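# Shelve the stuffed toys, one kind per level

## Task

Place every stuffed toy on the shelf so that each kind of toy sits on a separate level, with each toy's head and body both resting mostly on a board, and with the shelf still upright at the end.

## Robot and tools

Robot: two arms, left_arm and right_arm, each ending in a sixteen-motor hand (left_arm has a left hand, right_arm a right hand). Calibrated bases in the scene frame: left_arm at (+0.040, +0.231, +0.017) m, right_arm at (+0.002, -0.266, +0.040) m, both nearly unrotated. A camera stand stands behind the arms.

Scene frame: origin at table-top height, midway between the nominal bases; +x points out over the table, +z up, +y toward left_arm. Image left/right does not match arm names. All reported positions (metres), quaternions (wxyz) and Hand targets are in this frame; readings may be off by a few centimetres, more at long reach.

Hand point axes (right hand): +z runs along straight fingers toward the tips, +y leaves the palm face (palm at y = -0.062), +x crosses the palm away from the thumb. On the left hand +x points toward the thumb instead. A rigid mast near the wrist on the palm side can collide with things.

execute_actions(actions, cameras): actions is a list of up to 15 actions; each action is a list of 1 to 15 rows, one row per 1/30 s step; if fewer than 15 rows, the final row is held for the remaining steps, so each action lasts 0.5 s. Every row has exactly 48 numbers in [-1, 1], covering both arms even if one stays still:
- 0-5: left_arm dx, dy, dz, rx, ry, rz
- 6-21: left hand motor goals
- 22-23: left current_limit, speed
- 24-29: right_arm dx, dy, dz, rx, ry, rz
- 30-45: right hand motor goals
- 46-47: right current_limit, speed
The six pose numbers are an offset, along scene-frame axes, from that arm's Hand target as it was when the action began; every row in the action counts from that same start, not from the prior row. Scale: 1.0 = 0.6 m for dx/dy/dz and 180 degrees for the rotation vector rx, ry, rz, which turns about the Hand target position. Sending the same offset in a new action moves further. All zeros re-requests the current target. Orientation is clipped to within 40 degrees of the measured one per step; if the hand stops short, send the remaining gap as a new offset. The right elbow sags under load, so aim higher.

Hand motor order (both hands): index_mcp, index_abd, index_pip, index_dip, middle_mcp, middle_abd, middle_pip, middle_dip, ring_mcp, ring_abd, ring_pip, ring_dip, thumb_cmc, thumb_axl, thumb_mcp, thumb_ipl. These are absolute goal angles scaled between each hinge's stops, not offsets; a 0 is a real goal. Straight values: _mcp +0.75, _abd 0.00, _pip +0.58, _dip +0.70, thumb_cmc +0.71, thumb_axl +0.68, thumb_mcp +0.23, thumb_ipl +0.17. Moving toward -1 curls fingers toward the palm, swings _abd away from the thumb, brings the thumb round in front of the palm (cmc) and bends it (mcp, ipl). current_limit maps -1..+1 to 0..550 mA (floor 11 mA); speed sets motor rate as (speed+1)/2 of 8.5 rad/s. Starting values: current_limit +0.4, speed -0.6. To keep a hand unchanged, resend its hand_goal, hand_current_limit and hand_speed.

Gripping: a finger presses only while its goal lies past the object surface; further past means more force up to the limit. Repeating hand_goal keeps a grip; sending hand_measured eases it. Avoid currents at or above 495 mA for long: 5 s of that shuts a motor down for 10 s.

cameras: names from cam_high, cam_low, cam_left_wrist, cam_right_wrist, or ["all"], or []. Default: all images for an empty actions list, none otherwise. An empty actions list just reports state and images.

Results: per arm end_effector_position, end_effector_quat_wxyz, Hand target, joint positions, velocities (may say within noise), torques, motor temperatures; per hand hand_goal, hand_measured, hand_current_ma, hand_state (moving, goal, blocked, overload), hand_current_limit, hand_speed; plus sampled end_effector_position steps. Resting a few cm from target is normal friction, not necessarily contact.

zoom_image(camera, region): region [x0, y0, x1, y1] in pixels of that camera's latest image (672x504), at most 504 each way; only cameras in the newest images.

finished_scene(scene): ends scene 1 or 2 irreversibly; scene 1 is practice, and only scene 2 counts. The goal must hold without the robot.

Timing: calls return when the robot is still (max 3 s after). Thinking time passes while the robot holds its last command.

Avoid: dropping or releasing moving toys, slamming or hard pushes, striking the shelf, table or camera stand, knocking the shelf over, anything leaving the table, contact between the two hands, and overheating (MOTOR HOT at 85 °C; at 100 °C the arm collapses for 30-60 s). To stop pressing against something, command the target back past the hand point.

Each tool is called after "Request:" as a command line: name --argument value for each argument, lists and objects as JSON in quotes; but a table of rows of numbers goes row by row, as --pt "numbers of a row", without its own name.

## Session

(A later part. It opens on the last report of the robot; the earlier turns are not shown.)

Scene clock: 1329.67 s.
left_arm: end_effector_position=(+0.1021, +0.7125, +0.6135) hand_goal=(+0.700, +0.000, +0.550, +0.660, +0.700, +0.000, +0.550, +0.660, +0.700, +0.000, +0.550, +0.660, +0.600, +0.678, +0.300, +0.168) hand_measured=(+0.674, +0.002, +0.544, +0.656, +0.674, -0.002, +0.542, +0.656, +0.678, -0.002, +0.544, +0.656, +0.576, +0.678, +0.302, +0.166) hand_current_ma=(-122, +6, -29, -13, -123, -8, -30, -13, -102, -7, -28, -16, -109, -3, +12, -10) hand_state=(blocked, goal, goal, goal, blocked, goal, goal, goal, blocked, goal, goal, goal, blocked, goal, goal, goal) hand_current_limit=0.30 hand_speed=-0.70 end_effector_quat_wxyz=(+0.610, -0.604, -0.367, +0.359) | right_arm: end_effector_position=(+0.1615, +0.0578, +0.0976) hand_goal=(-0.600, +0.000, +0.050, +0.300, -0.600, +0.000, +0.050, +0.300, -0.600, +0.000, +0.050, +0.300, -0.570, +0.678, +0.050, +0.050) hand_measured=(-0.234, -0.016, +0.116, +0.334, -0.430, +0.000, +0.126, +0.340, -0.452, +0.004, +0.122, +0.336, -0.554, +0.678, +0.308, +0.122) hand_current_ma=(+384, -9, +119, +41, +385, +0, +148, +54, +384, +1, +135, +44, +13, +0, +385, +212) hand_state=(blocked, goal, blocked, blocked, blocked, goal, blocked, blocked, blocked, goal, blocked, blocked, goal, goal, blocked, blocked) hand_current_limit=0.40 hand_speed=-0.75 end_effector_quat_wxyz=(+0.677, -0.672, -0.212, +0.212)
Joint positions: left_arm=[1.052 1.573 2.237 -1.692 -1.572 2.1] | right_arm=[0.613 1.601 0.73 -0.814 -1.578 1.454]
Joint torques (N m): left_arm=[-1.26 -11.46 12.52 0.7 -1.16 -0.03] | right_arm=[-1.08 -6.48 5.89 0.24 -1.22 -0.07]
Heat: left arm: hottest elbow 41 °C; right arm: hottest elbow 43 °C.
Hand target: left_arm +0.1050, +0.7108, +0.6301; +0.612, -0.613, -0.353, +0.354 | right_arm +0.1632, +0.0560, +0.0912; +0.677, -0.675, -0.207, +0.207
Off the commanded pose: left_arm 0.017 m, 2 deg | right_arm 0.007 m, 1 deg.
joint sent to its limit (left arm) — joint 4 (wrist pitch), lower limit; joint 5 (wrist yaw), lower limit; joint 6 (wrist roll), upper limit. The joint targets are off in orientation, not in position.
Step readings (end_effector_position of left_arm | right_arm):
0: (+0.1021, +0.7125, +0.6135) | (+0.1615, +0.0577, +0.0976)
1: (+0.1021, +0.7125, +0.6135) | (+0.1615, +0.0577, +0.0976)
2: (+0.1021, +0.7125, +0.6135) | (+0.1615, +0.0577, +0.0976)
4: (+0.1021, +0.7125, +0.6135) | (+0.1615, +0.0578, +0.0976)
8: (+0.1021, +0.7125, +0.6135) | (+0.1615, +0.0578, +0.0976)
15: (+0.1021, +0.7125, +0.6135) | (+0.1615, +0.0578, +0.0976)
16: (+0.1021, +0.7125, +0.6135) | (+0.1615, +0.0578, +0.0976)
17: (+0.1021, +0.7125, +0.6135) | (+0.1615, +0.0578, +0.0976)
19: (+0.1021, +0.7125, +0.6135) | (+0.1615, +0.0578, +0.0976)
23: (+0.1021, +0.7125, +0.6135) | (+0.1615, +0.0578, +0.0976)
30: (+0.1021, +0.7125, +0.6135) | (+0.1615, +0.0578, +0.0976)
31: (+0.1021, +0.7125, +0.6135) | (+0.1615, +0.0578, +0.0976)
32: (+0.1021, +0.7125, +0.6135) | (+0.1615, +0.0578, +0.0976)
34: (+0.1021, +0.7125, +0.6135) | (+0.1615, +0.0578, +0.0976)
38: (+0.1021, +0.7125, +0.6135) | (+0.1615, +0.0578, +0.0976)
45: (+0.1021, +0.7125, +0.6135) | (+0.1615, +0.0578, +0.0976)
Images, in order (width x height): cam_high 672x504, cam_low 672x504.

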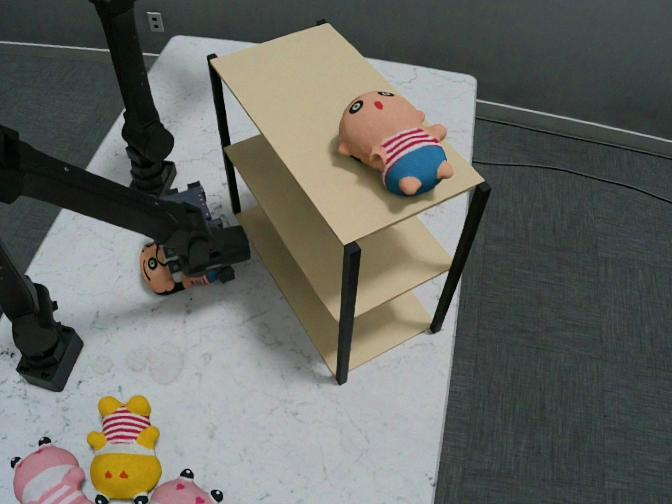

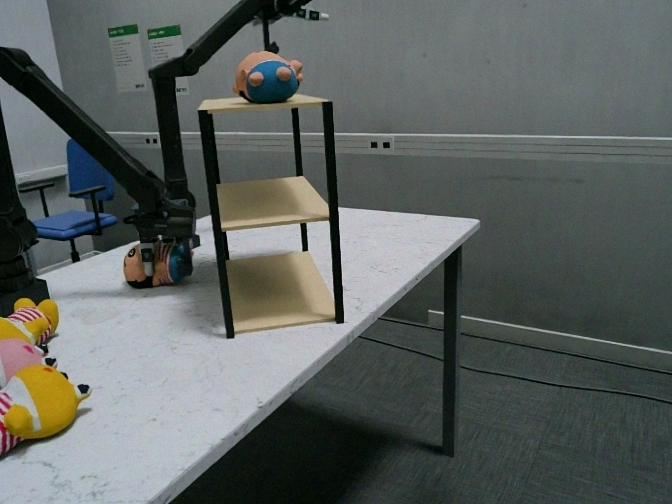

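Request:
execute_actions --actions '[[[0,0,0,0,0,0,0.7,0,0.55,0.66,0.7,0,0.55,0.66,0.7,0,0.55,0.66,0.6,0.678,0.3,0.168,0.3,-0.7,0,0,0.05,0,0,0,-0.6,0,0.05,0.3,-0.6,0,0.05,0.3,-0.6,0,0.05,0.3,-0.57,0.678,0.05,0.05,0.4,-0.75]],[[0,0,0,0,0,0,0.7,0,0.55,0.66,0.7,0,0.55,0.66,0.7,0,0.55,0.66,0.6,0.678,0.3,0.168,0.3,-0.7,0,0,0.07,0,0,0,-0.6,0,0.05,0.3,-0.6,0,0.05,0.3,-0.6,0,0.05,0.3,-0.57,0.678,0.05,0.05,0.4,-0.75]]]' --cameras '["cam_high","cam_low"]'

Request:
zoom_image --camera "cam_low" --region '[60, 140, 260, 310]'

Scene clock: 1338.83 s.
left_arm: end_effector_position=(+0.1021, +0.7125, +0.6135) hand_goal=(+0.700, +0.000, +0.550, +0.660, +0.700, +0.000, +0.550, +0.660, +0.700, +0.000, +0.550, +0.660, +0.600, +0.678, +0.300, +0.168) hand_measured=(+0.674, +0.002, +0.544, +0.656, +0.674, -0.002, +0.542, +0.656, +0.678, -0.002, +0.544, +0.656, +0.576, +0.678, +0.302, +0.166) hand_current_ma=(-122, +6, -29, -13, -123, -8, -30, -13, -102, -7, -28, -16, -109, -3, +12, -10) hand_state=(blocked, goal, goal, goal, blocked, goal, goal, goal, blocked, goal, goal, goal, blocked, goal, goal, goal) hand_current_limit=0.30 hand_speed=-0.70 end_effector_quat_wxyz=(+0.610, -0.604, -0.367, +0.359) | right_arm: end_effector_position=(+0.1502, +0.0497, +0.1514) hand_goal=(-0.600, +0.000, +0.050, +0.300, -0.600, +0.000, +0.050, +0.300, -0.600, +0.000, +0.050, +0.300, -0.570, +0.678, +0.050, +0.050) hand_measured=(-0.244, -0.016, +0.116, +0.334, -0.440, +0.000, +0.126, +0.340, -0.460, +0.004, +0.122, +0.336, -0.556, +0.678, +0.308, +0.122) hand_current_ma=(+385, -9, +119, +41, +385, +0, +148, +54, +385, +1, +135, +44, +9, +0, +385, +212) hand_state=(blocked, goal, blocked, blocked, blocked, goal, blocked, blocked, blocked, goal, blocked, blocked, goal, goal, blocked, blocked) hand_current_limit=0.40 hand_speed=-0.75 end_effector_quat_wxyz=(+0.675, -0.674, -0.206, +0.218)
Joint positions: left_arm=[1.052 1.573 2.237 -1.692 -1.572 2.1] | right_arm=[0.613 1.437 0.736 -0.925 -1.577 1.531]
Joint torques (N m): left_arm=[-1.32 -11.46 12.52 0.7 -1.16 -0.03] | right_arm=[-1.03 -6.65 10.95 -0.5 -1.28 0.16]
Heat: left arm: hottest elbow 41 °C; right arm: hottest elbow 42 °C.
Hand target: left_arm +0.1050, +0.7108, +0.6301; +0.612, -0.613, -0.353, +0.354 | right_arm +0.1631, +0.0560, +0.1633; +0.677, -0.675, -0.207, +0.208
Off the commanded pose: left_arm 0.017 m, 2 deg | right_arm 0.019 m, 1 deg.
joint sent to its limit (left arm) — joint 4 (wrist pitch), lower limit; joint 5 (wrist yaw), lower limit; joint 6 (wrist roll), upper limit. The joint targets are off in orientation, not in position.
Step readings (end_effector_position of left_arm | right_arm):
0: (+0.1021, +0.7125, +0.6135) | (+0.1615, +0.0578, +0.0976)
1: (+0.1021, +0.7125, +0.6135) | (+0.1615, +0.0578, +0.0976)
2: (+0.1021, +0.7125, +0.6135) | (+0.1615, +0.0577, +0.0977)
4: (+0.1021, +0.7125, +0.6135) | (+0.1608, +0.0572, +0.0999)
8: (+0.1021, +0.7125, +0.6135) | (+0.1600, +0.0567, +0.1103)
15: (+0.1021, +0.7125, +0.6135) | (+0.1590, +0.0560, +0.1164)
16: (+0.1021, +0.7125, +0.6135) | (+0.1588, +0.0558, +0.1166)
17: (+0.1021, +0.7125, +0.6135) | (+0.1579, +0.0552, +0.1173)
19: (+0.1021, +0.7125, +0.6135) | (+0.1553, +0.0533, +0.1235)
23: (+0.1021, +0.7125, +0.6135) | (+0.1515, +0.0507, +0.1417)
30: (+0.1021, +0.7125, +0.6135) | (+0.1508, +0.0502, +0.1512)
Images, in order (width x height): cam_high 672x504, cam_low 672x504.

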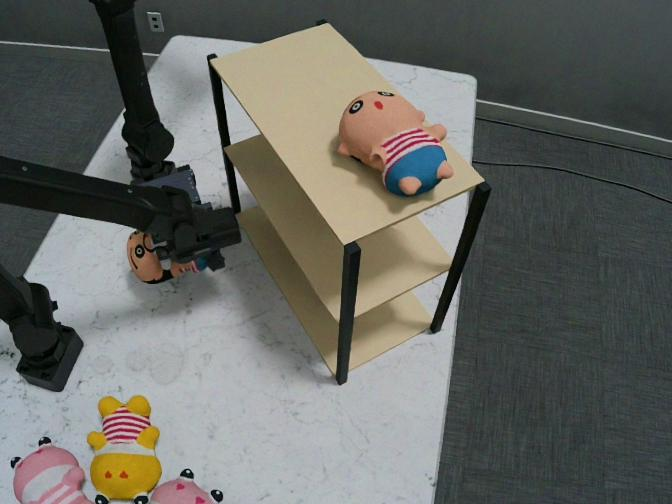

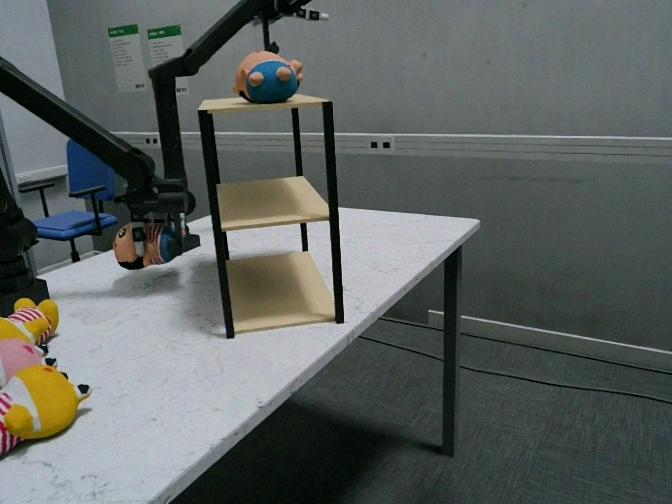

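Scaled by 2.520 from the camera's 672x504 image, which has a finer 960x720 frame.

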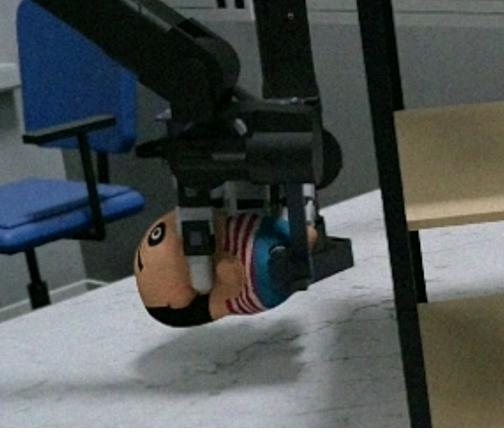

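Request:
execute_actions --actions '[[[0,0,0,0,0,0,0.7,0,0.55,0.66,0.7,0,0.55,0.66,0.7,0,0.55,0.66,0.6,0.678,0.3,0.168,0.3,-0.7,0,0,0.12,0,0,0,-0.6,0,0.05,0.3,-0.6,0,0.05,0.3,-0.6,0,0.05,0.3,-0.57,0.678,0.05,0.05,0.4,-0.75]],[[0,0,0,0,0,0,0.7,0,0.55,0.66,0.7,0,0.55,0.66,0.7,0,0.55,0.66,0.6,0.678,0.3,0.168,0.3,-0.7,0,0,0.12,0,0,0,-0.6,0,0.05,0.3,-0.6,0,0.05,0.3,-0.6,0,0.05,0.3,-0.57,0.678,0.05,0.05,0.4,-0.75]],[[0,0,0,0,0,0,0.7,0,0.55,0.66,0.7,0,0.55,0.66,0.7,0,0.55,0.66,0.6,0.678,0.3,0.168,0.3,-0.7,0,0,0.12,0,0,0,-0.6,0,0.05,0.3,-0.6,0,0.05,0.3,-0.6,0,0.05,0.3,-0.57,0.678,0.05,0.05,0.4,-0.75]],[[0,0,0,0,0,0,0.7,0,0.55,0.66,0.7,0,0.55,0.66,0.7,0,0.55,0.66,0.6,0.678,0.3,0.168,0.3,-0.7,0,0,0.12,0,0,0,-0.6,0,0.05,0.3,-0.6,0,0.05,0.3,-0.6,0,0.05,0.3,-0.57,0.678,0.05,0.05,0.4,-0.75]],[[0,0,0,0,0,0,0.7,0,0.55,0.66,0.7,0,0.55,0.66,0.7,0,0.55,0.66,0.6,0.678,0.3,0.168,0.3,-0.7,0,0,0.12,0,0,0,-0.6,0,0.05,0.3,-0.6,0,0.05,0.3,-0.6,0,0.05,0.3,-0.57,0.678,0.05,0.05,0.4,-0.75]],[[0,0,0,0,0,0,0.7,0,0.55,0.66,0.7,0,0.55,0.66,0.7,0,0.55,0.66,0.6,0.678,0.3,0.168,0.3,-0.7,0,0,0.12,0,0,0,-0.6,0,0.05,0.3,-0.6,0,0.05,0.3,-0.6,0,0.05,0.3,-0.57,0.678,0.05,0.05,0.4,-0.75]],[[0,0,0,0,0,0,0.7,0,0.55,0.66,0.7,0,0.55,0.66,0.7,0,0.55,0.66,0.6,0.678,0.3,0.168,0.3,-0.7,0,0,0.1,0,0,0,-0.6,0,0.05,0.3,-0.6,0,0.05,0.3,-0.6,0,0.05,0.3,-0.57,0.678,0.05,0.05,0.4,-0.75]]]' --cameras '["cam_high","cam_low"]'

Request:
zoom_image --camera "cam_low" --region '[60, 0, 360, 250]'

Scene clock: 1361.03 s.
left_arm: end_effector_position=(+0.1021, +0.7125, +0.6135) hand_goal=(+0.700, +0.000, +0.550, +0.660, +0.700, +0.000, +0.550, +0.660, +0.700, +0.000, +0.550, +0.660, +0.600, +0.678, +0.300, +0.168) hand_measured=(+0.674, +0.002, +0.544, +0.656, +0.674, -0.002, +0.542, +0.656, +0.678, -0.002, +0.544, +0.656, +0.576, +0.678, +0.302, +0.166) hand_current_ma=(-122, +6, -29, -13, -123, -8, -30, -13, -102, -7, -28, -16, -109, -3, +12, -10) hand_state=(blocked, goal, goal, goal, blocked, goal, goal, goal, blocked, goal, goal, goal, blocked, goal, goal, goal) hand_current_limit=0.30 hand_speed=-0.70 end_effector_quat_wxyz=(+0.610, -0.604, -0.367, +0.359) | right_arm: end_effector_position=(+0.1638, +0.0581, +0.6415) hand_goal=(-0.600, +0.000, +0.050, +0.300, -0.600, +0.000, +0.050, +0.300, -0.600, +0.000, +0.050, +0.300, -0.570, +0.678, +0.050, +0.050) hand_measured=(-0.246, -0.016, +0.116, +0.334, -0.442, +0.000, +0.126, +0.340, -0.462, +0.004, +0.122, +0.336, -0.558, +0.678, +0.308, +0.122) hand_current_ma=(+385, -9, +119, +41, +385, +0, +148, +54, +385, +1, +135, +43, +8, +0, +385, +212) hand_state=(blocked, goal, blocked, blocked, blocked, goal, blocked, blocked, blocked, goal, blocked, blocked, goal, goal, blocked, blocked) hand_current_limit=0.40 hand_speed=-0.75 end_effector_quat_wxyz=(+0.683, -0.666, -0.227, +0.199)
Joint positions: left_arm=[1.052 1.573 2.237 -1.692 -1.572 2.1] | right_arm=[0.61 1.33 1.989 -1.677 -1.584 2.08]
Joint torques (N m): left_arm=[-1.26 -11.46 12.52 0.69 -1.16 -0.03] | right_arm=[-0.85 -6.12 12.71 0.29 -1.21 0.1]
Heat: left arm: hottest elbow 41 °C; right arm: hottest elbow 43 °C.
Hand target: left_arm +0.1050, +0.7108, +0.6301; +0.612, -0.613, -0.353, +0.354 | right_arm +0.1630, +0.0560, +0.6553; +0.677, -0.674, -0.207, +0.208
Off the commanded pose: left_arm 0.017 m, 2 deg | right_arm 0.014 m, 3 deg.
joint sent to its limit (left arm) — joint 4 (wrist pitch), lower limit; joint 5 (wrist yaw), lower limit; joint 6 (wrist roll), upper limit. The joint targets are off in orientation, not in position.
joint sent to its limit (right arm) — joint 4 (wrist pitch), lower limit; joint 5 (wrist yaw), lower limit; joint 6 (wrist roll), upper limit. The joint targets are off in orientation, not in position.
Step readings (end_effector_position of left_arm | right_arm):
0: (+0.1021, +0.7125, +0.6135) | (+0.1501, +0.0497, +0.1514)
1: (+0.1021, +0.7125, +0.6135) | (+0.1500, +0.0496, +0.1514)
2: (+0.1021, +0.7125, +0.6135) | (+0.1491, +0.0489, +0.1533)
4: (+0.1021, +0.7125, +0.6135) | (+0.1473, +0.0476, +0.1631)
8: (+0.1021, +0.7125, +0.6135) | (+0.1498, +0.0495, +0.1993)
15: (+0.1021, +0.7125, +0.6135) | (+0.1544, +0.0528, +0.2248)
16: (+0.1021, +0.7125, +0.6135) | (+0.1538, +0.0523, +0.2249)
17: (+0.1021, +0.7125, +0.6135) | (+0.1528, +0.0516, +0.2265)
19: (+0.1021, +0.7125, +0.6135) | (+0.1506, +0.0500, +0.2343)
23: (+0.1021, +0.7125, +0.6135) | (+0.1520, +0.0510, +0.2672)
30: (+0.1021, +0.7125, +0.6135) | (+0.1546, +0.0528, +0.2938)
31: (+0.1021, +0.7125, +0.6135) | (+0.1540, +0.0524, +0.2939)
32: (+0.1021, +0.7125, +0.6135) | (+0.1531, +0.0517, +0.2956)
34: (+0.1021, +0.7125, +0.6135) | (+0.1522, +0.0510, +0.3040)
38: (+0.1021, +0.7125, +0.6135) | (+0.1551, +0.0531, +0.3370)
45: (+0.1021, +0.7125, +0.6135) | (+0.1556, +0.0534, +0.3638)
46: (+0.1021, +0.7125, +0.6135) | (+0.1552, +0.0531, +0.3640)
47: (+0.1021, +0.7125, +0.6135) | (+0.1544, +0.0525, +0.3658)
49: (+0.1021, +0.7125, +0.6135) | (+0.1534, +0.0517, +0.3757)
53: (+0.1021, +0.7125, +0.6135) | (+0.1575, +0.0546, +0.4107)
60: (+0.1021, +0.7125, +0.6135) | (+0.1573, +0.0545, +0.4339)
61: (+0.1021, +0.7125, +0.6135) | (+0.1569, +0.0543, +0.4343)
62: (+0.1021, +0.7125, +0.6135) | (+0.1562, +0.0537, +0.4362)
64: (+0.1021, +0.7125, +0.6135) | (+0.1561, +0.0535, +0.4470)
68: (+0.1021, +0.7125, +0.6135) | (+0.1574, +0.0546, +0.4850)
75: (+0.1021, +0.7125, +0.6135) | (+0.1560, +0.0537, +0.5100)
76: (+0.1021, +0.7125, +0.6135) | (+0.1560, +0.0536, +0.5099)
77: (+0.1021, +0.7125, +0.6135) | (+0.1558, +0.0534, +0.5119)
79: (+0.1021, +0.7125, +0.6135) | (+0.1570, +0.0542, +0.5230)
83: (+0.1021, +0.7125, +0.6135) | (+0.1597, +0.0554, +0.5573)
90: (+0.1021, +0.7125, +0.6135) | (+0.1546, +0.0519, +0.5859)
91: (+0.1021, +0.7125, +0.6135) | (+0.1550, +0.0522, +0.5867)
92: (+0.1021, +0.7125, +0.6135) | (+0.1555, +0.0524, +0.5889)
94: (+0.1021, +0.7125, +0.6135) | (+0.1581, +0.0541, +0.5988)
98: (+0.1021, +0.7125, +0.6135) | (+0.1625, +0.0571, +0.6229)
105: (+0.1021, +0.7125, +0.6135) | (+0.1586, +0.0545, +0.6430)
Images, in order (width x height): cam_high 672x504, cam_low 672x504.

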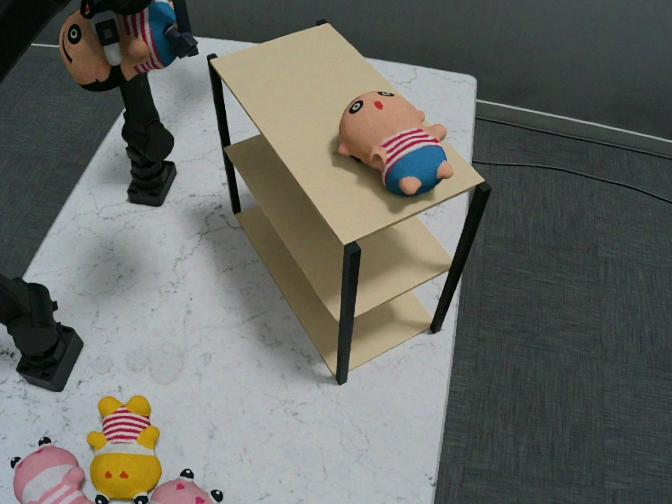

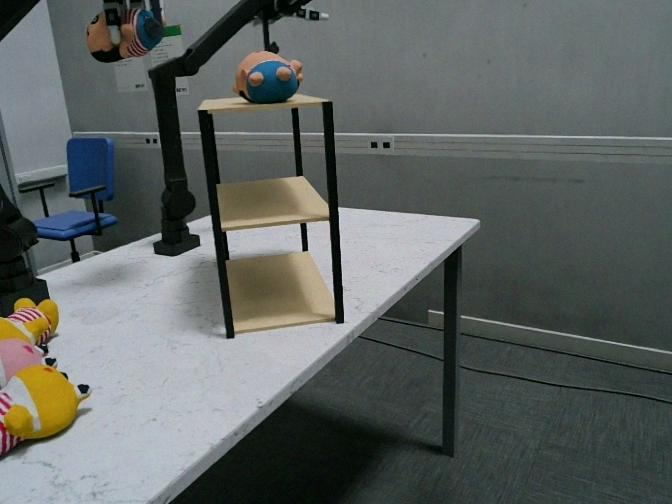

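Scaled by 1.680 from the camera's 672x504 image, which has a finer 960x720 frame.

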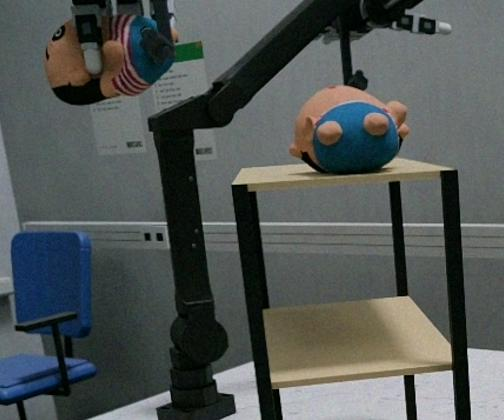

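Request:
execute_actions --actions '[[[0,0,0,0,0,0,0.7,0,0.55,0.66,0.7,0,0.55,0.66,0.7,0,0.55,0.66,0.6,0.678,0.3,0.168,0.3,-0.7,0.12,0.09,-0.009,0,0,0,-0.6,0,0.05,0.3,-0.6,0,0.05,0.3,-0.6,0,0.05,0.3,-0.57,0.678,0.05,0.05,0.4,-0.75]],[[0,0,0,0,0,0,0.7,0,0.55,0.66,0.7,0,0.55,0.66,0.7,0,0.55,0.66,0.6,0.678,0.3,0.168,0.3,-0.7,0.108,0.083,-0.033,0,0,0,-0.6,0,0.05,0.3,-0.6,0,0.05,0.3,-0.6,0,0.05,0.3,-0.57,0.678,0.05,0.05,0.4,-0.75]],[[0,0,0,0,0,0,0.7,0,0.55,0.66,0.7,0,0.55,0.66,0.7,0,0.55,0.66,0.6,0.678,0.3,0.168,0.3,-0.7,0.075,0.067,-0.033,0,0,-0.01,-0.6,0,0.05,0.3,-0.6,0,0.05,0.3,-0.6,0,0.05,0.3,-0.57,0.678,0.05,0.05,0.4,-0.75]]]' --cameras '["cam_high","cam_low"]'

Request:
zoom_image --camera "cam_low" --region '[60, 0, 360, 250]'

Scene clock: 1384.17 s.
left_arm: end_effector_position=(+0.1021, +0.7125, +0.6135) hand_goal=(+0.700, +0.000, +0.550, +0.660, +0.700, +0.000, +0.550, +0.660, +0.700, +0.000, +0.550, +0.660, +0.600, +0.678, +0.300, +0.168) hand_measured=(+0.674, +0.002, +0.544, +0.656, +0.674, -0.002, +0.542, +0.656, +0.678, -0.002, +0.544, +0.656, +0.576, +0.678, +0.302, +0.166) hand_current_ma=(-122, +6, -29, -13, -123, -8, -30, -13, -102, -7, -28, -16, -109, -3, +12, -10) hand_state=(blocked, goal, goal, goal, blocked, goal, goal, goal, blocked, goal, goal, goal, blocked, goal, goal, goal) hand_current_limit=0.30 hand_speed=-0.70 end_effector_quat_wxyz=(+0.610, -0.604, -0.367, +0.359) | right_arm: end_effector_position=(+0.3527, +0.1975, +0.5962) hand_goal=(-0.600, +0.000, +0.050, +0.300, -0.600, +0.000, +0.050, +0.300, -0.600, +0.000, +0.050, +0.300, -0.570, +0.678, +0.050, +0.050) hand_measured=(-0.246, -0.016, +0.116, +0.334, -0.442, +0.000, +0.126, +0.340, -0.462, +0.006, +0.122, +0.336, -0.558, +0.678, +0.308, +0.122) hand_current_ma=(+385, -9, +119, +41, +385, +0, +148, +54, +385, +2, +135, +43, +7, +0, +385, +212) hand_state=(blocked, goal, blocked, blocked, blocked, goal, blocked, blocked, blocked, goal, blocked, blocked, goal, goal, blocked, blocked) hand_current_limit=0.40 hand_speed=-0.75 end_effector_quat_wxyz=(+0.687, -0.656, -0.253, +0.182)
Joint positions: left_arm=[1.052 1.573 2.237 -1.692 -1.572 2.1] | right_arm=[0.622 2.005 2.74 -1.681 -1.584 2.086]
Joint torques (N m): left_arm=[-1.2 -11.46 12.51 0.7 -1.16 -0.03] | right_arm=[0.26 -14.68 11.93 0.57 -1.14 0.03]
Heat: left arm: hottest elbow 41 °C; right arm: hottest elbow 45 °C.
Hand target: left_arm +0.1050, +0.7108, +0.6301; +0.612, -0.613, -0.353, +0.354 | right_arm +0.3448, +0.2000, +0.6102; +0.681, -0.678, -0.197, +0.197
Off the commanded pose: left_arm 0.017 m, 2 deg | right_arm 0.016 m, 7 deg.
joint sent to its limit (left arm) — joint 4 (wrist pitch), lower limit; joint 5 (wrist yaw), lower limit; joint 6 (wrist roll), upper limit. The joint targets are off in orientation, not in position.
joint sent to its limit (right arm) — joint 4 (wrist pitch), lower limit; joint 5 (wrist yaw), lower limit; joint 6 (wrist roll), upper limit. The joint targets are off in orientation, not in position.
Step readings (end_effector_position of left_arm | right_arm):
0: (+0.1021, +0.7125, +0.6135) | (+0.1638, +0.0581, +0.6415)
1: (+0.1021, +0.7125, +0.6135) | (+0.1641, +0.0583, +0.6415)
2: (+0.1021, +0.7125, +0.6135) | (+0.1655, +0.0593, +0.6425)
4: (+0.1021, +0.7125, +0.6135) | (+0.1754, +0.0662, +0.6479)
8: (+0.1021, +0.7125, +0.6135) | (+0.2068, +0.0880, +0.6437)
15: (+0.1021, +0.7125, +0.6135) | (+0.2477, +0.1163, +0.6148)
16: (+0.1021, +0.7125, +0.6135) | (+0.2493, +0.1173, +0.6137)
17: (+0.1021, +0.7125, +0.6135) | (+0.2515, +0.1188, +0.6147)
19: (+0.1021, +0.7125, +0.6135) | (+0.2600, +0.1247, +0.6221)
23: (+0.1021, +0.7125, +0.6135) | (+0.2798, +0.1385, +0.6270)
30: (+0.1021, +0.7125, +0.6135) | (+0.3076, +0.1578, +0.6087)
31: (+0.1021, +0.7125, +0.6135) | (+0.3093, +0.1592, +0.6072)
32: (+0.1021, +0.7125, +0.6135) | (+0.3118, +0.1611, +0.6069)
34: (+0.1021, +0.7125, +0.6135) | (+0.3197, +0.1675, +0.6095)
38: (+0.1021, +0.7125, +0.6135) | (+0.3353, +0.1809, +0.6067)
45: (+0.1021, +0.7125, +0.6135) | (+0.3531, +0.1975, +0.5907)
Images, in order (width x height): cam_high 672x504, cam_low 672x504.

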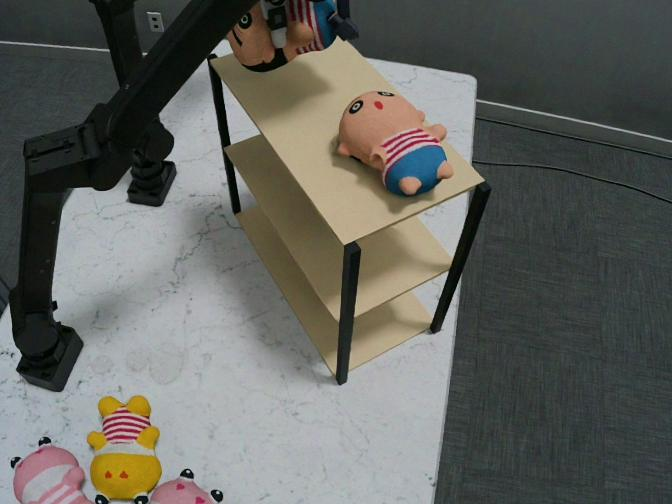

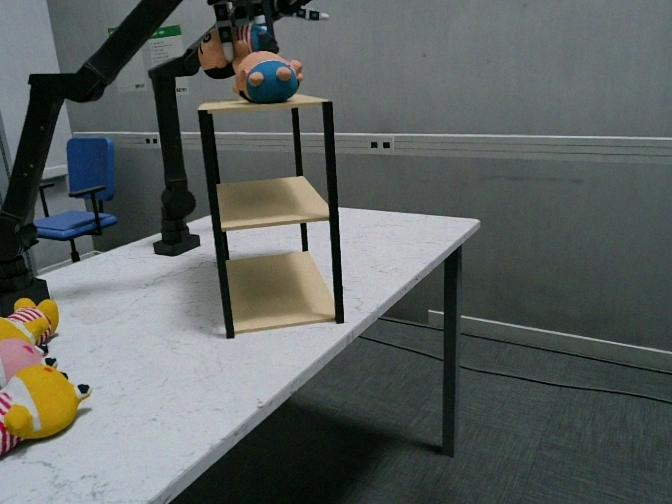

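Scaled by 1.680 from the camera's 672x504 image, which has a finer 960x720 frame.

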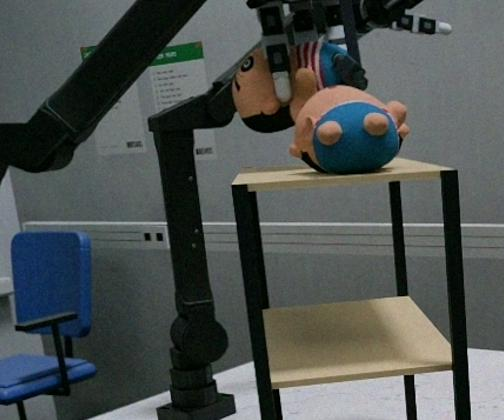

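Request:
execute_actions --actions '[[[0,0,0,0,0,0,0.7,0,0.55,0.66,0.7,0,0.55,0.66,0.7,0,0.55,0.66,0.6,0.678,0.3,0.168,0.3,-0.7,0.0483,0.059,-0.03,0,0,0,-0.6,0,0.05,0.3,-0.6,0,0.05,0.3,-0.6,0,0.05,0.3,-0.57,0.678,0.05,0.05,0.4,-0.75]],[[0,0,0,0,0,0,0.7,0,0.55,0.66,0.7,0,0.55,0.66,0.7,0,0.55,0.66,0.6,0.678,0.3,0.168,0.3,-0.7,0,0,-0.03,0,0,0,-0.6,0,0.05,0.3,-0.6,0,0.05,0.3,-0.6,0,0.05,0.3,-0.57,0.678,0.05,0.05,0.4,-0.75]]]' --cameras '["cam_high","cam_low"]'

Request:
zoom_image --camera "cam_low" --region '[160, 0, 360, 160]'

Scene clock: 1428.97 s.
left_arm: end_effector_position=(+0.1021, +0.7125, +0.6135) hand_goal=(+0.700, +0.000, +0.550, +0.660, +0.700, +0.000, +0.550, +0.660, +0.700, +0.000, +0.550, +0.660, +0.600, +0.678, +0.300, +0.168) hand_measured=(+0.674, +0.002, +0.544, +0.656, +0.674, -0.002, +0.542, +0.656, +0.678, -0.002, +0.544, +0.656, +0.576, +0.678, +0.302, +0.166) hand_current_ma=(-122, +6, -29, -13, -123, -8, -30, -13, -102, -7, -28, -16, -109, -3, +12, -10) hand_state=(blocked, goal, goal, goal, blocked, goal, goal, goal, blocked, goal, goal, goal, blocked, goal, goal, goal) hand_current_limit=0.30 hand_speed=-0.70 end_effector_quat_wxyz=(+0.610, -0.604, -0.367, +0.359) | right_arm: end_effector_position=(+0.3527, +0.1975, +0.5962) hand_goal=(-0.600, +0.000, +0.050, +0.300, -0.600, +0.000, +0.050, +0.300, -0.600, +0.000, +0.050, +0.300, -0.570, +0.678, +0.050, +0.050) hand_measured=(-0.246, -0.016, +0.116, +0.334, -0.442, +0.000, +0.126, +0.340, -0.462, +0.006, +0.122, +0.336, -0.558, +0.678, +0.308, +0.122) hand_current_ma=(+385, -9, +119, +41, +385, +0, +148, +54, +385, +2, +135, +43, +7, +0, +385, +212) hand_state=(blocked, goal, blocked, blocked, blocked, goal, blocked, blocked, blocked, goal, blocked, blocked, goal, goal, blocked, blocked) hand_current_limit=0.40 hand_speed=-0.75 end_effector_quat_wxyz=(+0.687, -0.656, -0.253, +0.182)
Joint positions: left_arm=[1.052 1.573 2.237 -1.692 -1.572 2.1] | right_arm=[0.622 2.005 2.74 -1.681 -1.584 2.086]
Joint torques (N m): left_arm=[-0.62 -12.22 7.62 0.85 -1.08 -0.09] | right_arm=[-0.5 -14.15 8.25 0.94 -1.06 -0.01]
Heat: left arm: hottest elbow 38 °C; right arm: hottest elbow 42 °C.
Hand target: left_arm +0.1021, +0.7125, +0.6135; +0.610, -0.604, -0.367, +0.359 (not the last commanded pose) | right_arm +0.3527, +0.1975, +0.5962; +0.687, -0.656, -0.253, +0.182 (not the last commanded pose)
NO CONTROL: the link to the robot was lost, through no command of yours. It is back now. This result shows no pictures. None of this call's actions ran. You have no control until a person gives it back. To wait, call with no actions. The wait itself costs no score and uses none of the scene's actions.
Step readings (end_effector_position of left_arm | right_arm):
0: no reading
1: no reading
2: no reading
4: no reading
8: no reading
15: no reading

Scaled by 2.520 from the camera's 672x504 image, which has a finer 960x720 frame.
This view is cut from an older image: the scene may have changed since it was taken.

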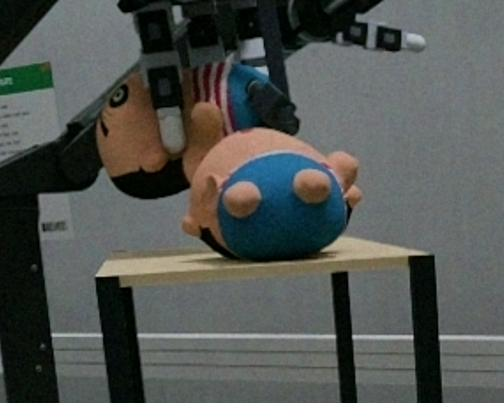

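Request:
execute_actions --actions '[]' --cameras '[]'

Scene clock: 1434.07 s.
left_arm: end_effector_position=(+0.1021, +0.7125, +0.6135) hand_goal=(+0.700, +0.000, +0.550, +0.660, +0.700, +0.000, +0.550, +0.660, +0.700, +0.000, +0.550, +0.660, +0.600, +0.678, +0.300, +0.168) hand_measured=(+0.674, +0.002, +0.544, +0.656, +0.674, -0.002, +0.542, +0.656, +0.678, -0.002, +0.544, +0.656, +0.576, +0.678, +0.302, +0.166) hand_current_ma=(-122, +6, -29, -13, -123, -8, -30, -13, -102, -7, -28, -16, -109, -3, +12, -10) hand_state=(blocked, goal, goal, goal, blocked, goal, goal, goal, blocked, goal, goal, goal, blocked, goal, goal, goal) hand_current_limit=0.30 hand_speed=-0.70 end_effector_quat_wxyz=(+0.610, -0.604, -0.367, +0.359) | right_arm: end_effector_position=(+0.3527, +0.1975, +0.5962) hand_goal=(-0.600, +0.000, +0.050, +0.300, -0.600, +0.000, +0.050, +0.300, -0.600, +0.000, +0.050, +0.300, -0.570, +0.678, +0.050, +0.050) hand_measured=(-0.246, -0.016, +0.116, +0.334, -0.442, +0.000, +0.126, +0.340, -0.462, +0.006, +0.122, +0.336, -0.558, +0.678, +0.308, +0.122) hand_current_ma=(+385, -9, +119, +41, +385, +0, +148, +54, +385, +2, +135, +43, +7, +0, +385, +212) hand_state=(blocked, goal, blocked, blocked, blocked, goal, blocked, blocked, blocked, goal, blocked, blocked, goal, goal, blocked, blocked) hand_current_limit=0.40 hand_speed=-0.75 end_effector_quat_wxyz=(+0.687, -0.656, -0.253, +0.182)
Joint positions: left_arm=[1.052 1.573 2.237 -1.692 -1.572 2.1] | right_arm=[0.622 2.005 2.74 -1.681 -1.584 2.086]
Joint velocities: within noise
Joint torques (N m): left_arm=[-0.62 -12.16 7.64 0.85 -1.08 -0.1] | right_arm=[-0.56 -14.15 8.25 0.92 -1.06 -0.01]
Motor temperatures (°C): left_arm=[23 27 38 21 26 23] | right_arm=[24 27 42 24 28 22]
Heat: left arm: hottest elbow 38 °C; right arm: hottest elbow 42 °C.
Hand target: left_arm +0.1021, +0.7125, +0.6135; +0.610, -0.604, -0.367, +0.359 (not the last commanded pose) | right_arm +0.3527, +0.1975, +0.5962; +0.687, -0.656, -0.253, +0.182 (not the last commanded pose)
CONTROL GIVEN BACK BY A PERSON. The arms hold where they stopped. Commands run again from your next reply on.
No camera images: "cameras" was empty.

Request:
execute_actions --actions '[[[0,0,0,0,0,0,0.7,0,0.55,0.66,0.7,0,0.55,0.66,0.7,0,0.55,0.66,0.6,0.678,0.3,0.168,0.3,-0.7,0.0,0.0,0.02,0,0,0,-0.6,0,0.05,0.3,-0.6,0,0.05,0.3,-0.6,0,0.05,0.3,-0.57,0.678,0.05,0.05,0.4,-0.75]],[[0,0,0,0,0,0,0.7,0,0.55,0.66,0.7,0,0.55,0.66,0.7,0,0.55,0.66,0.6,0.678,0.3,0.168,0.3,-0.7,0.0355,0.0633,-0.03,0,0,0,-0.6,0,0.05,0.3,-0.6,0,0.05,0.3,-0.6,0,0.05,0.3,-0.57,0.678,0.05,0.05,0.4,-0.75]]]' --cameras '["cam_high","cam_low"]'

Request:
zoom_image --camera "cam_low" --region '[160, 0, 360, 160]'

Scene clock: 1442.10 s.
left_arm: end_effector_position=(+0.1021, +0.7125, +0.6135) hand_goal=(+0.700, +0.000, +0.550, +0.660, +0.700, +0.000, +0.550, +0.660, +0.700, +0.000, +0.550, +0.660, +0.600, +0.678, +0.300, +0.168) hand_measured=(+0.674, +0.002, +0.544, +0.656, +0.674, -0.002, +0.542, +0.656, +0.678, -0.002, +0.544, +0.656, +0.576, +0.678, +0.302, +0.166) hand_current_ma=(-122, +6, -29, -13, -123, -8, -30, -13, -102, -7, -28, -16, -109, -3, +12, -10) hand_state=(blocked, goal, goal, goal, blocked, goal, goal, goal, blocked, goal, goal, goal, blocked, goal, goal, goal) hand_current_limit=0.30 hand_speed=-0.70 end_effector_quat_wxyz=(+0.610, -0.604, -0.367, +0.359) | right_arm: end_effector_position=(+0.3791, +0.2326, +0.5715) hand_goal=(-0.600, +0.000, +0.050, +0.300, -0.600, +0.000, +0.050, +0.300, -0.600, +0.000, +0.050, +0.300, -0.570, +0.678, +0.050, +0.050) hand_measured=(-0.246, -0.016, +0.116, +0.334, -0.444, +0.000, +0.126, +0.340, -0.462, +0.006, +0.122, +0.336, -0.558, +0.678, +0.308, +0.122) hand_current_ma=(+385, -9, +119, +41, +385, +0, +148, +54, +385, +2, +135, +43, +7, +0, +385, +212) hand_state=(blocked, goal, blocked, blocked, blocked, goal, blocked, blocked, blocked, goal, blocked, blocked, goal, goal, blocked, blocked) hand_current_limit=0.40 hand_speed=-0.75 end_effector_quat_wxyz=(+0.692, -0.643, -0.284, +0.165)
Joint positions: left_arm=[1.052 1.573 2.237 -1.692 -1.572 2.1] | right_arm=[0.644 2.136 2.885 -1.622 -1.585 2.086]
Joint torques (N m): left_arm=[-0.62 -12.16 7.64 0.87 -1.08 -0.1] | right_arm=[0.03 -15.56 12.14 1.7 -1.03 0]
Heat: left arm: hottest elbow 38 °C; right arm: hottest elbow 42 °C.
Hand target: left_arm +0.1021, +0.7125, +0.6135; +0.610, -0.604, -0.367, +0.359 | right_arm +0.3741, +0.2354, +0.5902; +0.687, -0.656, -0.253, +0.182
Off the commanded pose: left_arm 0.000 m, 0 deg | right_arm 0.020 m, 4 deg.
CONTROL GIVEN BACK BY A PERSON, as an earlier result said. Commands run again.
elbow stopped short (right arm): the move would have taken joint 3 (elbow) straighter than the controller allows.
joint sent to its limit (right arm) — joint 5 (wrist yaw), lower limit; joint 6 (wrist roll), upper limit. The joint targets are off in position and orientation.
Step readings (end_effector_position of left_arm | right_arm):
0: (+0.1021, +0.7125, +0.6135) | (+0.3527, +0.1975, +0.5962)
1: (+0.1021, +0.7125, +0.6135) | (+0.3527, +0.1975, +0.5962)
2: (+0.1021, +0.7125, +0.6135) | (+0.3527, +0.1975, +0.5962)
4: (+0.1021, +0.7125, +0.6135) | (+0.3527, +0.1975, +0.5962)
8: (+0.1021, +0.7125, +0.6135) | (+0.3525, +0.1973, +0.5983)
15: (+0.1021, +0.7125, +0.6135) | (+0.3511, +0.1963, +0.6031)
16: (+0.1021, +0.7125, +0.6135) | (+0.3510, +0.1963, +0.6035)
17: (+0.1021, +0.7125, +0.6135) | (+0.3521, +0.1971, +0.6041)
19: (+0.1021, +0.7125, +0.6135) | (+0.3559, +0.2006, +0.6050)
23: (+0.1021, +0.7125, +0.6135) | (+0.3649, +0.2127, +0.5946)
30: (+0.1021, +0.7125, +0.6135) | (+0.3784, +0.2313, +0.5711)
Images, in order (width x height): cam_high 672x504, cam_low 672x504.

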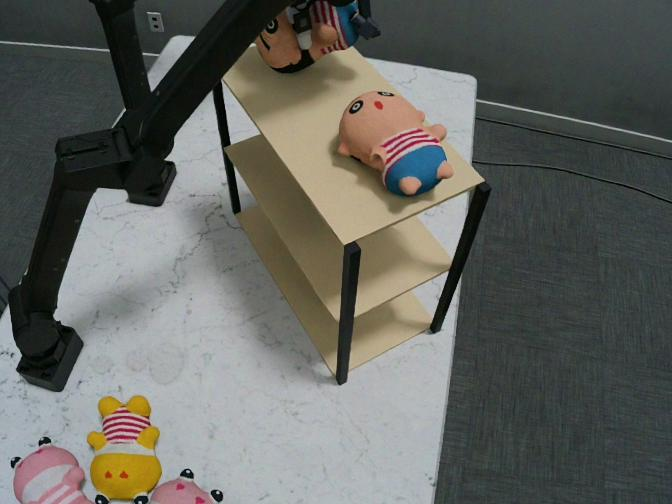

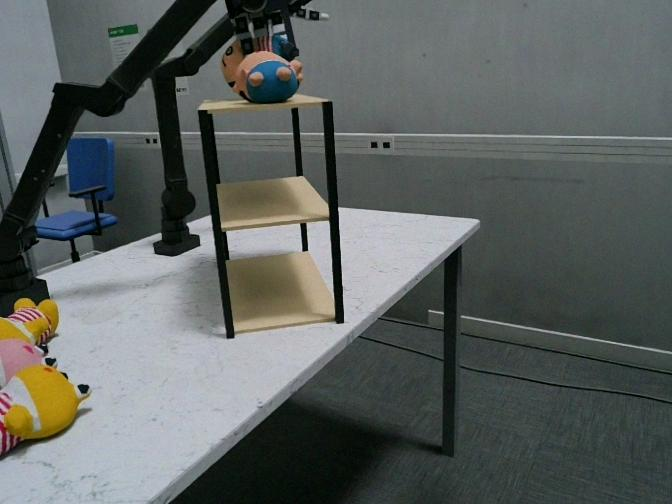

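Scaled by 2.520 from the camera's 672x504 image, which has a finer 960x720 frame.

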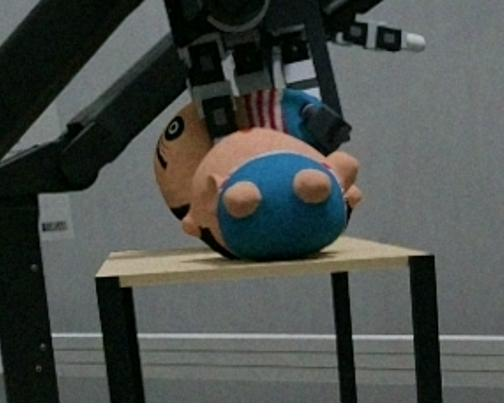

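Request:
execute_actions --actions '[[[0,0,0,0,0,0,0.7,0,0.55,0.66,0.7,0,0.55,0.66,0.7,0,0.55,0.66,0.6,0.678,0.3,0.168,0.3,-0.7,0.0,-0.003,-0.025,0,0,0,-0.6,0,0.05,0.3,-0.6,0,0.05,0.3,-0.6,0,0.05,0.3,-0.57,0.678,0.05,0.05,0.4,-0.75]],[[0,0,0,0,0,0,0.7,0,0.55,0.66,0.7,0,0.55,0.66,0.7,0,0.55,0.66,0.6,0.678,0.3,0.168,0.3,-0.7,0,0,-0.025,0,0,0,-0.6,0,0.05,0.3,-0.6,0,0.05,0.3,-0.6,0,0.05,0.3,-0.57,0.678,0.05,0.05,0.4,-0.75]]]' --cameras '["cam_high","cam_low"]'

Request:
zoom_image --camera "cam_low" --region '[160, 0, 360, 160]'

Scene clock: 1454.60 s.
left_arm: end_effector_position=(+0.1021, +0.7125, +0.6135) hand_goal=(+0.700, +0.000, +0.550, +0.660, +0.700, +0.000, +0.550, +0.660, +0.700, +0.000, +0.550, +0.660, +0.600, +0.678, +0.300, +0.168) hand_measured=(+0.674, +0.002, +0.544, +0.656, +0.674, -0.002, +0.542, +0.656, +0.678, -0.002, +0.544, +0.656, +0.576, +0.678, +0.302, +0.166) hand_current_ma=(-122, +6, -29, -13, -123, -8, -30, -13, -102, -7, -28, -16, -109, -3, +12, -10) hand_state=(blocked, goal, goal, goal, blocked, goal, goal, goal, blocked, goal, goal, goal, blocked, goal, goal, goal) hand_current_limit=0.30 hand_speed=-0.70 end_effector_quat_wxyz=(+0.610, -0.604, -0.367, +0.359) | right_arm: end_effector_position=(+0.3761, +0.2293, +0.5681) hand_goal=(-0.600, +0.000, +0.050, +0.300, -0.600, +0.000, +0.050, +0.300, -0.600, +0.000, +0.050, +0.300, -0.570, +0.678, +0.050, +0.050) hand_measured=(-0.246, -0.016, +0.116, +0.334, -0.444, +0.000, +0.126, +0.340, -0.462, +0.006, +0.122, +0.336, -0.558, +0.678, +0.308, +0.122) hand_current_ma=(+385, -9, +119, +41, +385, +0, +148, +54, +385, +2, +135, +43, +7, +0, +385, +212) hand_state=(blocked, goal, blocked, blocked, blocked, goal, blocked, blocked, blocked, goal, blocked, blocked, goal, goal, blocked, blocked) hand_current_limit=0.40 hand_speed=-0.75 end_effector_quat_wxyz=(+0.685, -0.654, -0.269, +0.175)
Joint positions: left_arm=[1.052 1.573 2.237 -1.692 -1.572 2.1] | right_arm=[0.644 2.136 2.885 -1.663 -1.571 2.086]
Joint torques (N m): left_arm=[-0.67 -12.22 7.6 0.87 -1.08 -0.1] | right_arm=[-0.03 -14.74 7.79 0.42 -0.93 0.01]
Heat: left arm: hottest elbow 37 °C; right arm: hottest elbow 43 °C.
Hand target: left_arm +0.1021, +0.7125, +0.6135; +0.610, -0.604, -0.367, +0.359 | right_arm +0.3740, +0.2336, +0.5602; +0.687, -0.656, -0.253, +0.182
Off the commanded pose: left_arm 0.000 m, 0 deg | right_arm 0.009 m, 2 deg.
elbow stopped short (right arm): the move would have taken joint 3 (elbow) straighter than the controller allows.
joint sent to its limit (right arm) — joint 6 (wrist roll), upper limit. The joint targets still meet the commanded pose.
Step readings (end_effector_position of left_arm | right_arm):
0: (+0.1021, +0.7125, +0.6135) | (+0.3791, +0.2326, +0.5715)
1: (+0.1021, +0.7125, +0.6135) | (+0.3791, +0.2326, +0.5715)
2: (+0.1021, +0.7125, +0.6135) | (+0.3791, +0.2326, +0.5715)
4: (+0.1021, +0.7125, +0.6135) | (+0.3788, +0.2324, +0.5714)
8: (+0.1021, +0.7125, +0.6135) | (+0.3772, +0.2312, +0.5709)
15: (+0.1021, +0.7125, +0.6135) | (+0.3764, +0.2306, +0.5707)
16: (+0.1021, +0.7125, +0.6135) | (+0.3763, +0.2306, +0.5707)
17: (+0.1021, +0.7125, +0.6135) | (+0.3764, +0.2304, +0.5703)
19: (+0.1021, +0.7125, +0.6135) | (+0.3765, +0.2301, +0.5693)
23: (+0.1021, +0.7125, +0.6135) | (+0.3763, +0.2295, +0.5684)
30: (+0.1021, +0.7125, +0.6135) | (+0.3761, +0.2293, +0.5681)
Images, in order (width x height): cam_high 672x504, cam_low 672x504.

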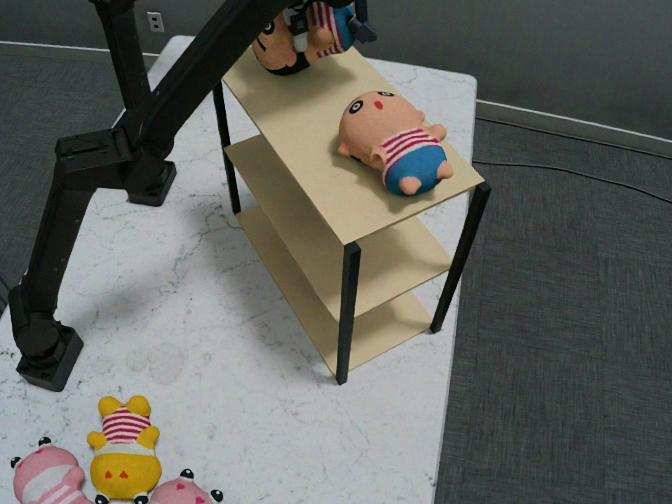

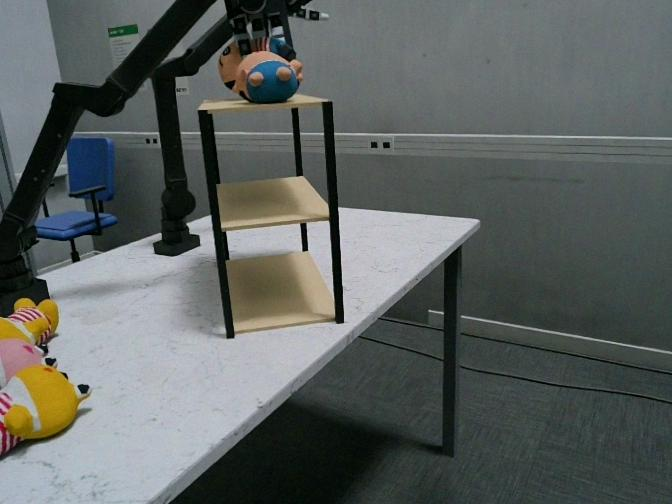

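Scaled by 2.520 from the camera's 672x504 image, which has a finer 960x720 frame.

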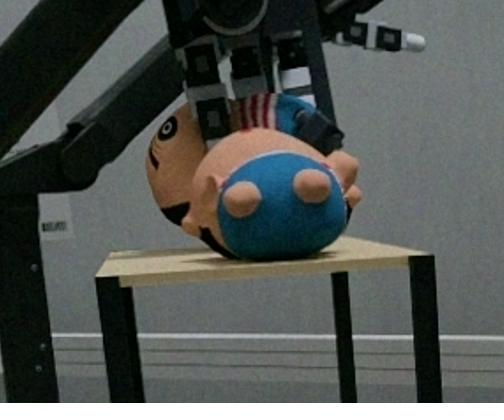

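Request:
execute_actions --actions '[[[0,0,0,0,0,0,0.7,0,0.55,0.66,0.7,0,0.55,0.66,0.7,0,0.55,0.66,0.6,0.678,0.3,0.168,0.3,-0.7,0.0,0.003,-0.033,0,0,0,-0.6,0,0.05,0.3,-0.6,0,0.05,0.3,-0.6,0,0.05,0.3,-0.57,0.678,0.05,0.05,0.4,-0.75]],[[0,0,0,0,0,0,0.7,0,0.55,0.66,0.7,0,0.55,0.66,0.7,0,0.55,0.66,0.6,0.678,0.3,0.168,0.3,-0.7,0,0,-0.025,0,0,0,-0.6,0,0.05,0.3,-0.6,0,0.05,0.3,-0.6,0,0.05,0.3,-0.57,0.678,0.05,0.05,0.4,-0.75]]]' --cameras '["cam_high","cam_low"]'

Request:
zoom_image --camera "cam_low" --region '[160, 0, 360, 160]'

Scene clock: 1465.10 s.
left_arm: end_effector_position=(+0.1021, +0.7125, +0.6135) hand_goal=(+0.700, +0.000, +0.550, +0.660, +0.700, +0.000, +0.550, +0.660, +0.700, +0.000, +0.550, +0.660, +0.600, +0.678, +0.300, +0.168) hand_measured=(+0.674, +0.002, +0.544, +0.656, +0.674, -0.002, +0.542, +0.656, +0.678, -0.002, +0.544, +0.656, +0.576, +0.678, +0.302, +0.166) hand_current_ma=(-122, +6, -29, -13, -123, -8, -30, -13, -102, -7, -28, -16, -109, -3, +12, -10) hand_state=(blocked, goal, goal, goal, blocked, goal, goal, goal, blocked, goal, goal, goal, blocked, goal, goal, goal) hand_current_limit=0.30 hand_speed=-0.70 end_effector_quat_wxyz=(+0.610, -0.604, -0.367, +0.359) | right_arm: end_effector_position=(+0.3769, +0.2314, +0.5313) hand_goal=(-0.600, +0.000, +0.050, +0.300, -0.600, +0.000, +0.050, +0.300, -0.600, +0.000, +0.050, +0.300, -0.570, +0.678, +0.050, +0.050) hand_measured=(-0.248, -0.016, +0.114, +0.330, -0.446, +0.000, +0.126, +0.338, -0.464, +0.006, +0.122, +0.334, -0.562, +0.678, +0.308, +0.122) hand_current_ma=(+385, -9, +111, +34, +385, +0, +146, +49, +385, +2, +135, +41, +4, +0, +385, +212) hand_state=(blocked, goal, blocked, blocked, blocked, goal, blocked, blocked, blocked, goal, blocked, blocked, goal, goal, blocked, blocked) hand_current_limit=0.40 hand_speed=-0.75 end_effector_quat_wxyz=(+0.684, -0.655, -0.262, +0.184)
Joint positions: left_arm=[1.052 1.573 2.237 -1.692 -1.572 2.1] | right_arm=[0.646 2.055 2.636 -1.677 -1.574 1.928]
Joint torques (N m): left_arm=[-0.56 -12.16 7.61 0.87 -1.08 -0.1] | right_arm=[0.03 -15.21 7.88 0.57 -1.06 -0.11]
Heat: left arm: hottest elbow 37 °C; right arm: hottest elbow 42 °C.
Hand target: left_arm +0.1021, +0.7125, +0.6135; +0.610, -0.604, -0.367, +0.359 | right_arm +0.3741, +0.2355, +0.5254; +0.687, -0.656, -0.253, +0.182
Off the commanded pose: left_arm 0.000 m, 0 deg | right_arm 0.008 m, 1 deg.
Step readings (end_effector_position of left_arm | right_arm):
0: (+0.1021, +0.7125, +0.6135) | (+0.3761, +0.2293, +0.5681)
1: (+0.1021, +0.7125, +0.6135) | (+0.3762, +0.2294, +0.5677)
2: (+0.1021, +0.7125, +0.6135) | (+0.3763, +0.2294, +0.5666)
4: (+0.1021, +0.7125, +0.6135) | (+0.3766, +0.2299, +0.5607)
8: (+0.1021, +0.7125, +0.6135) | (+0.3802, +0.2330, +0.5435)
15: (+0.1021, +0.7125, +0.6135) | (+0.3818, +0.2345, +0.5350)
16: (+0.1021, +0.7125, +0.6135) | (+0.3813, +0.2341, +0.5359)
17: (+0.1021, +0.7125, +0.6135) | (+0.3806, +0.2336, +0.5362)
19: (+0.1021, +0.7125, +0.6135) | (+0.3786, +0.2321, +0.5358)
23: (+0.1021, +0.7125, +0.6135) | (+0.3770, +0.2310, +0.5338)
30: (+0.1021, +0.7125, +0.6135) | (+0.3767, +0.2311, +0.5319)
Images, in order (width x height): cam_high 672x504, cam_low 672x504.

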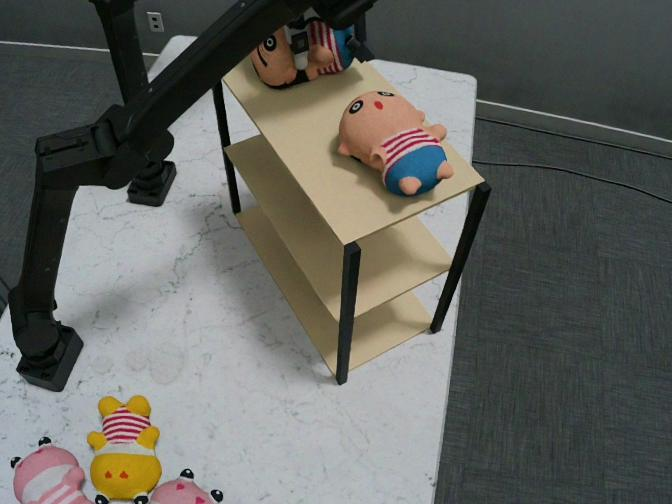

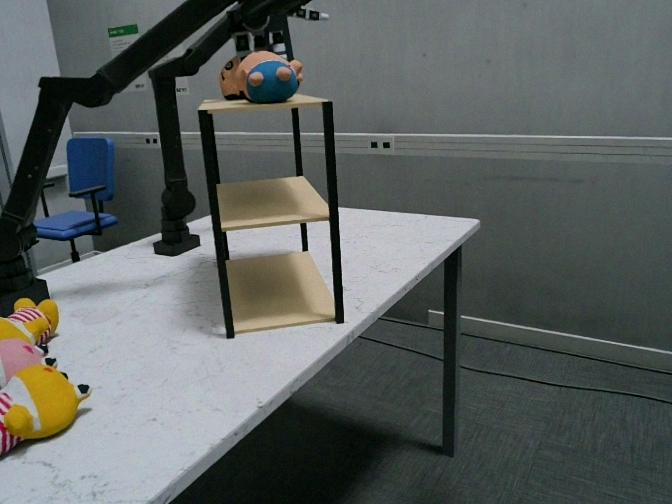

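Scaled by 2.520 from the camera's 672x504 image, which has a finer 960x720 frame.

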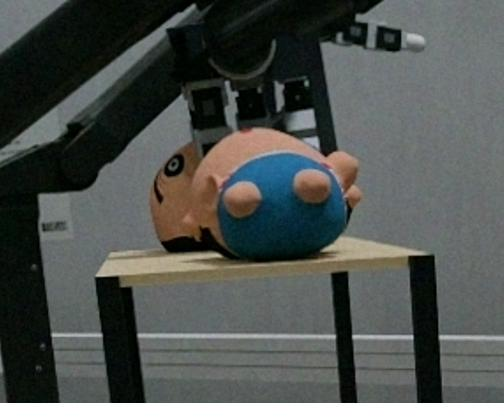

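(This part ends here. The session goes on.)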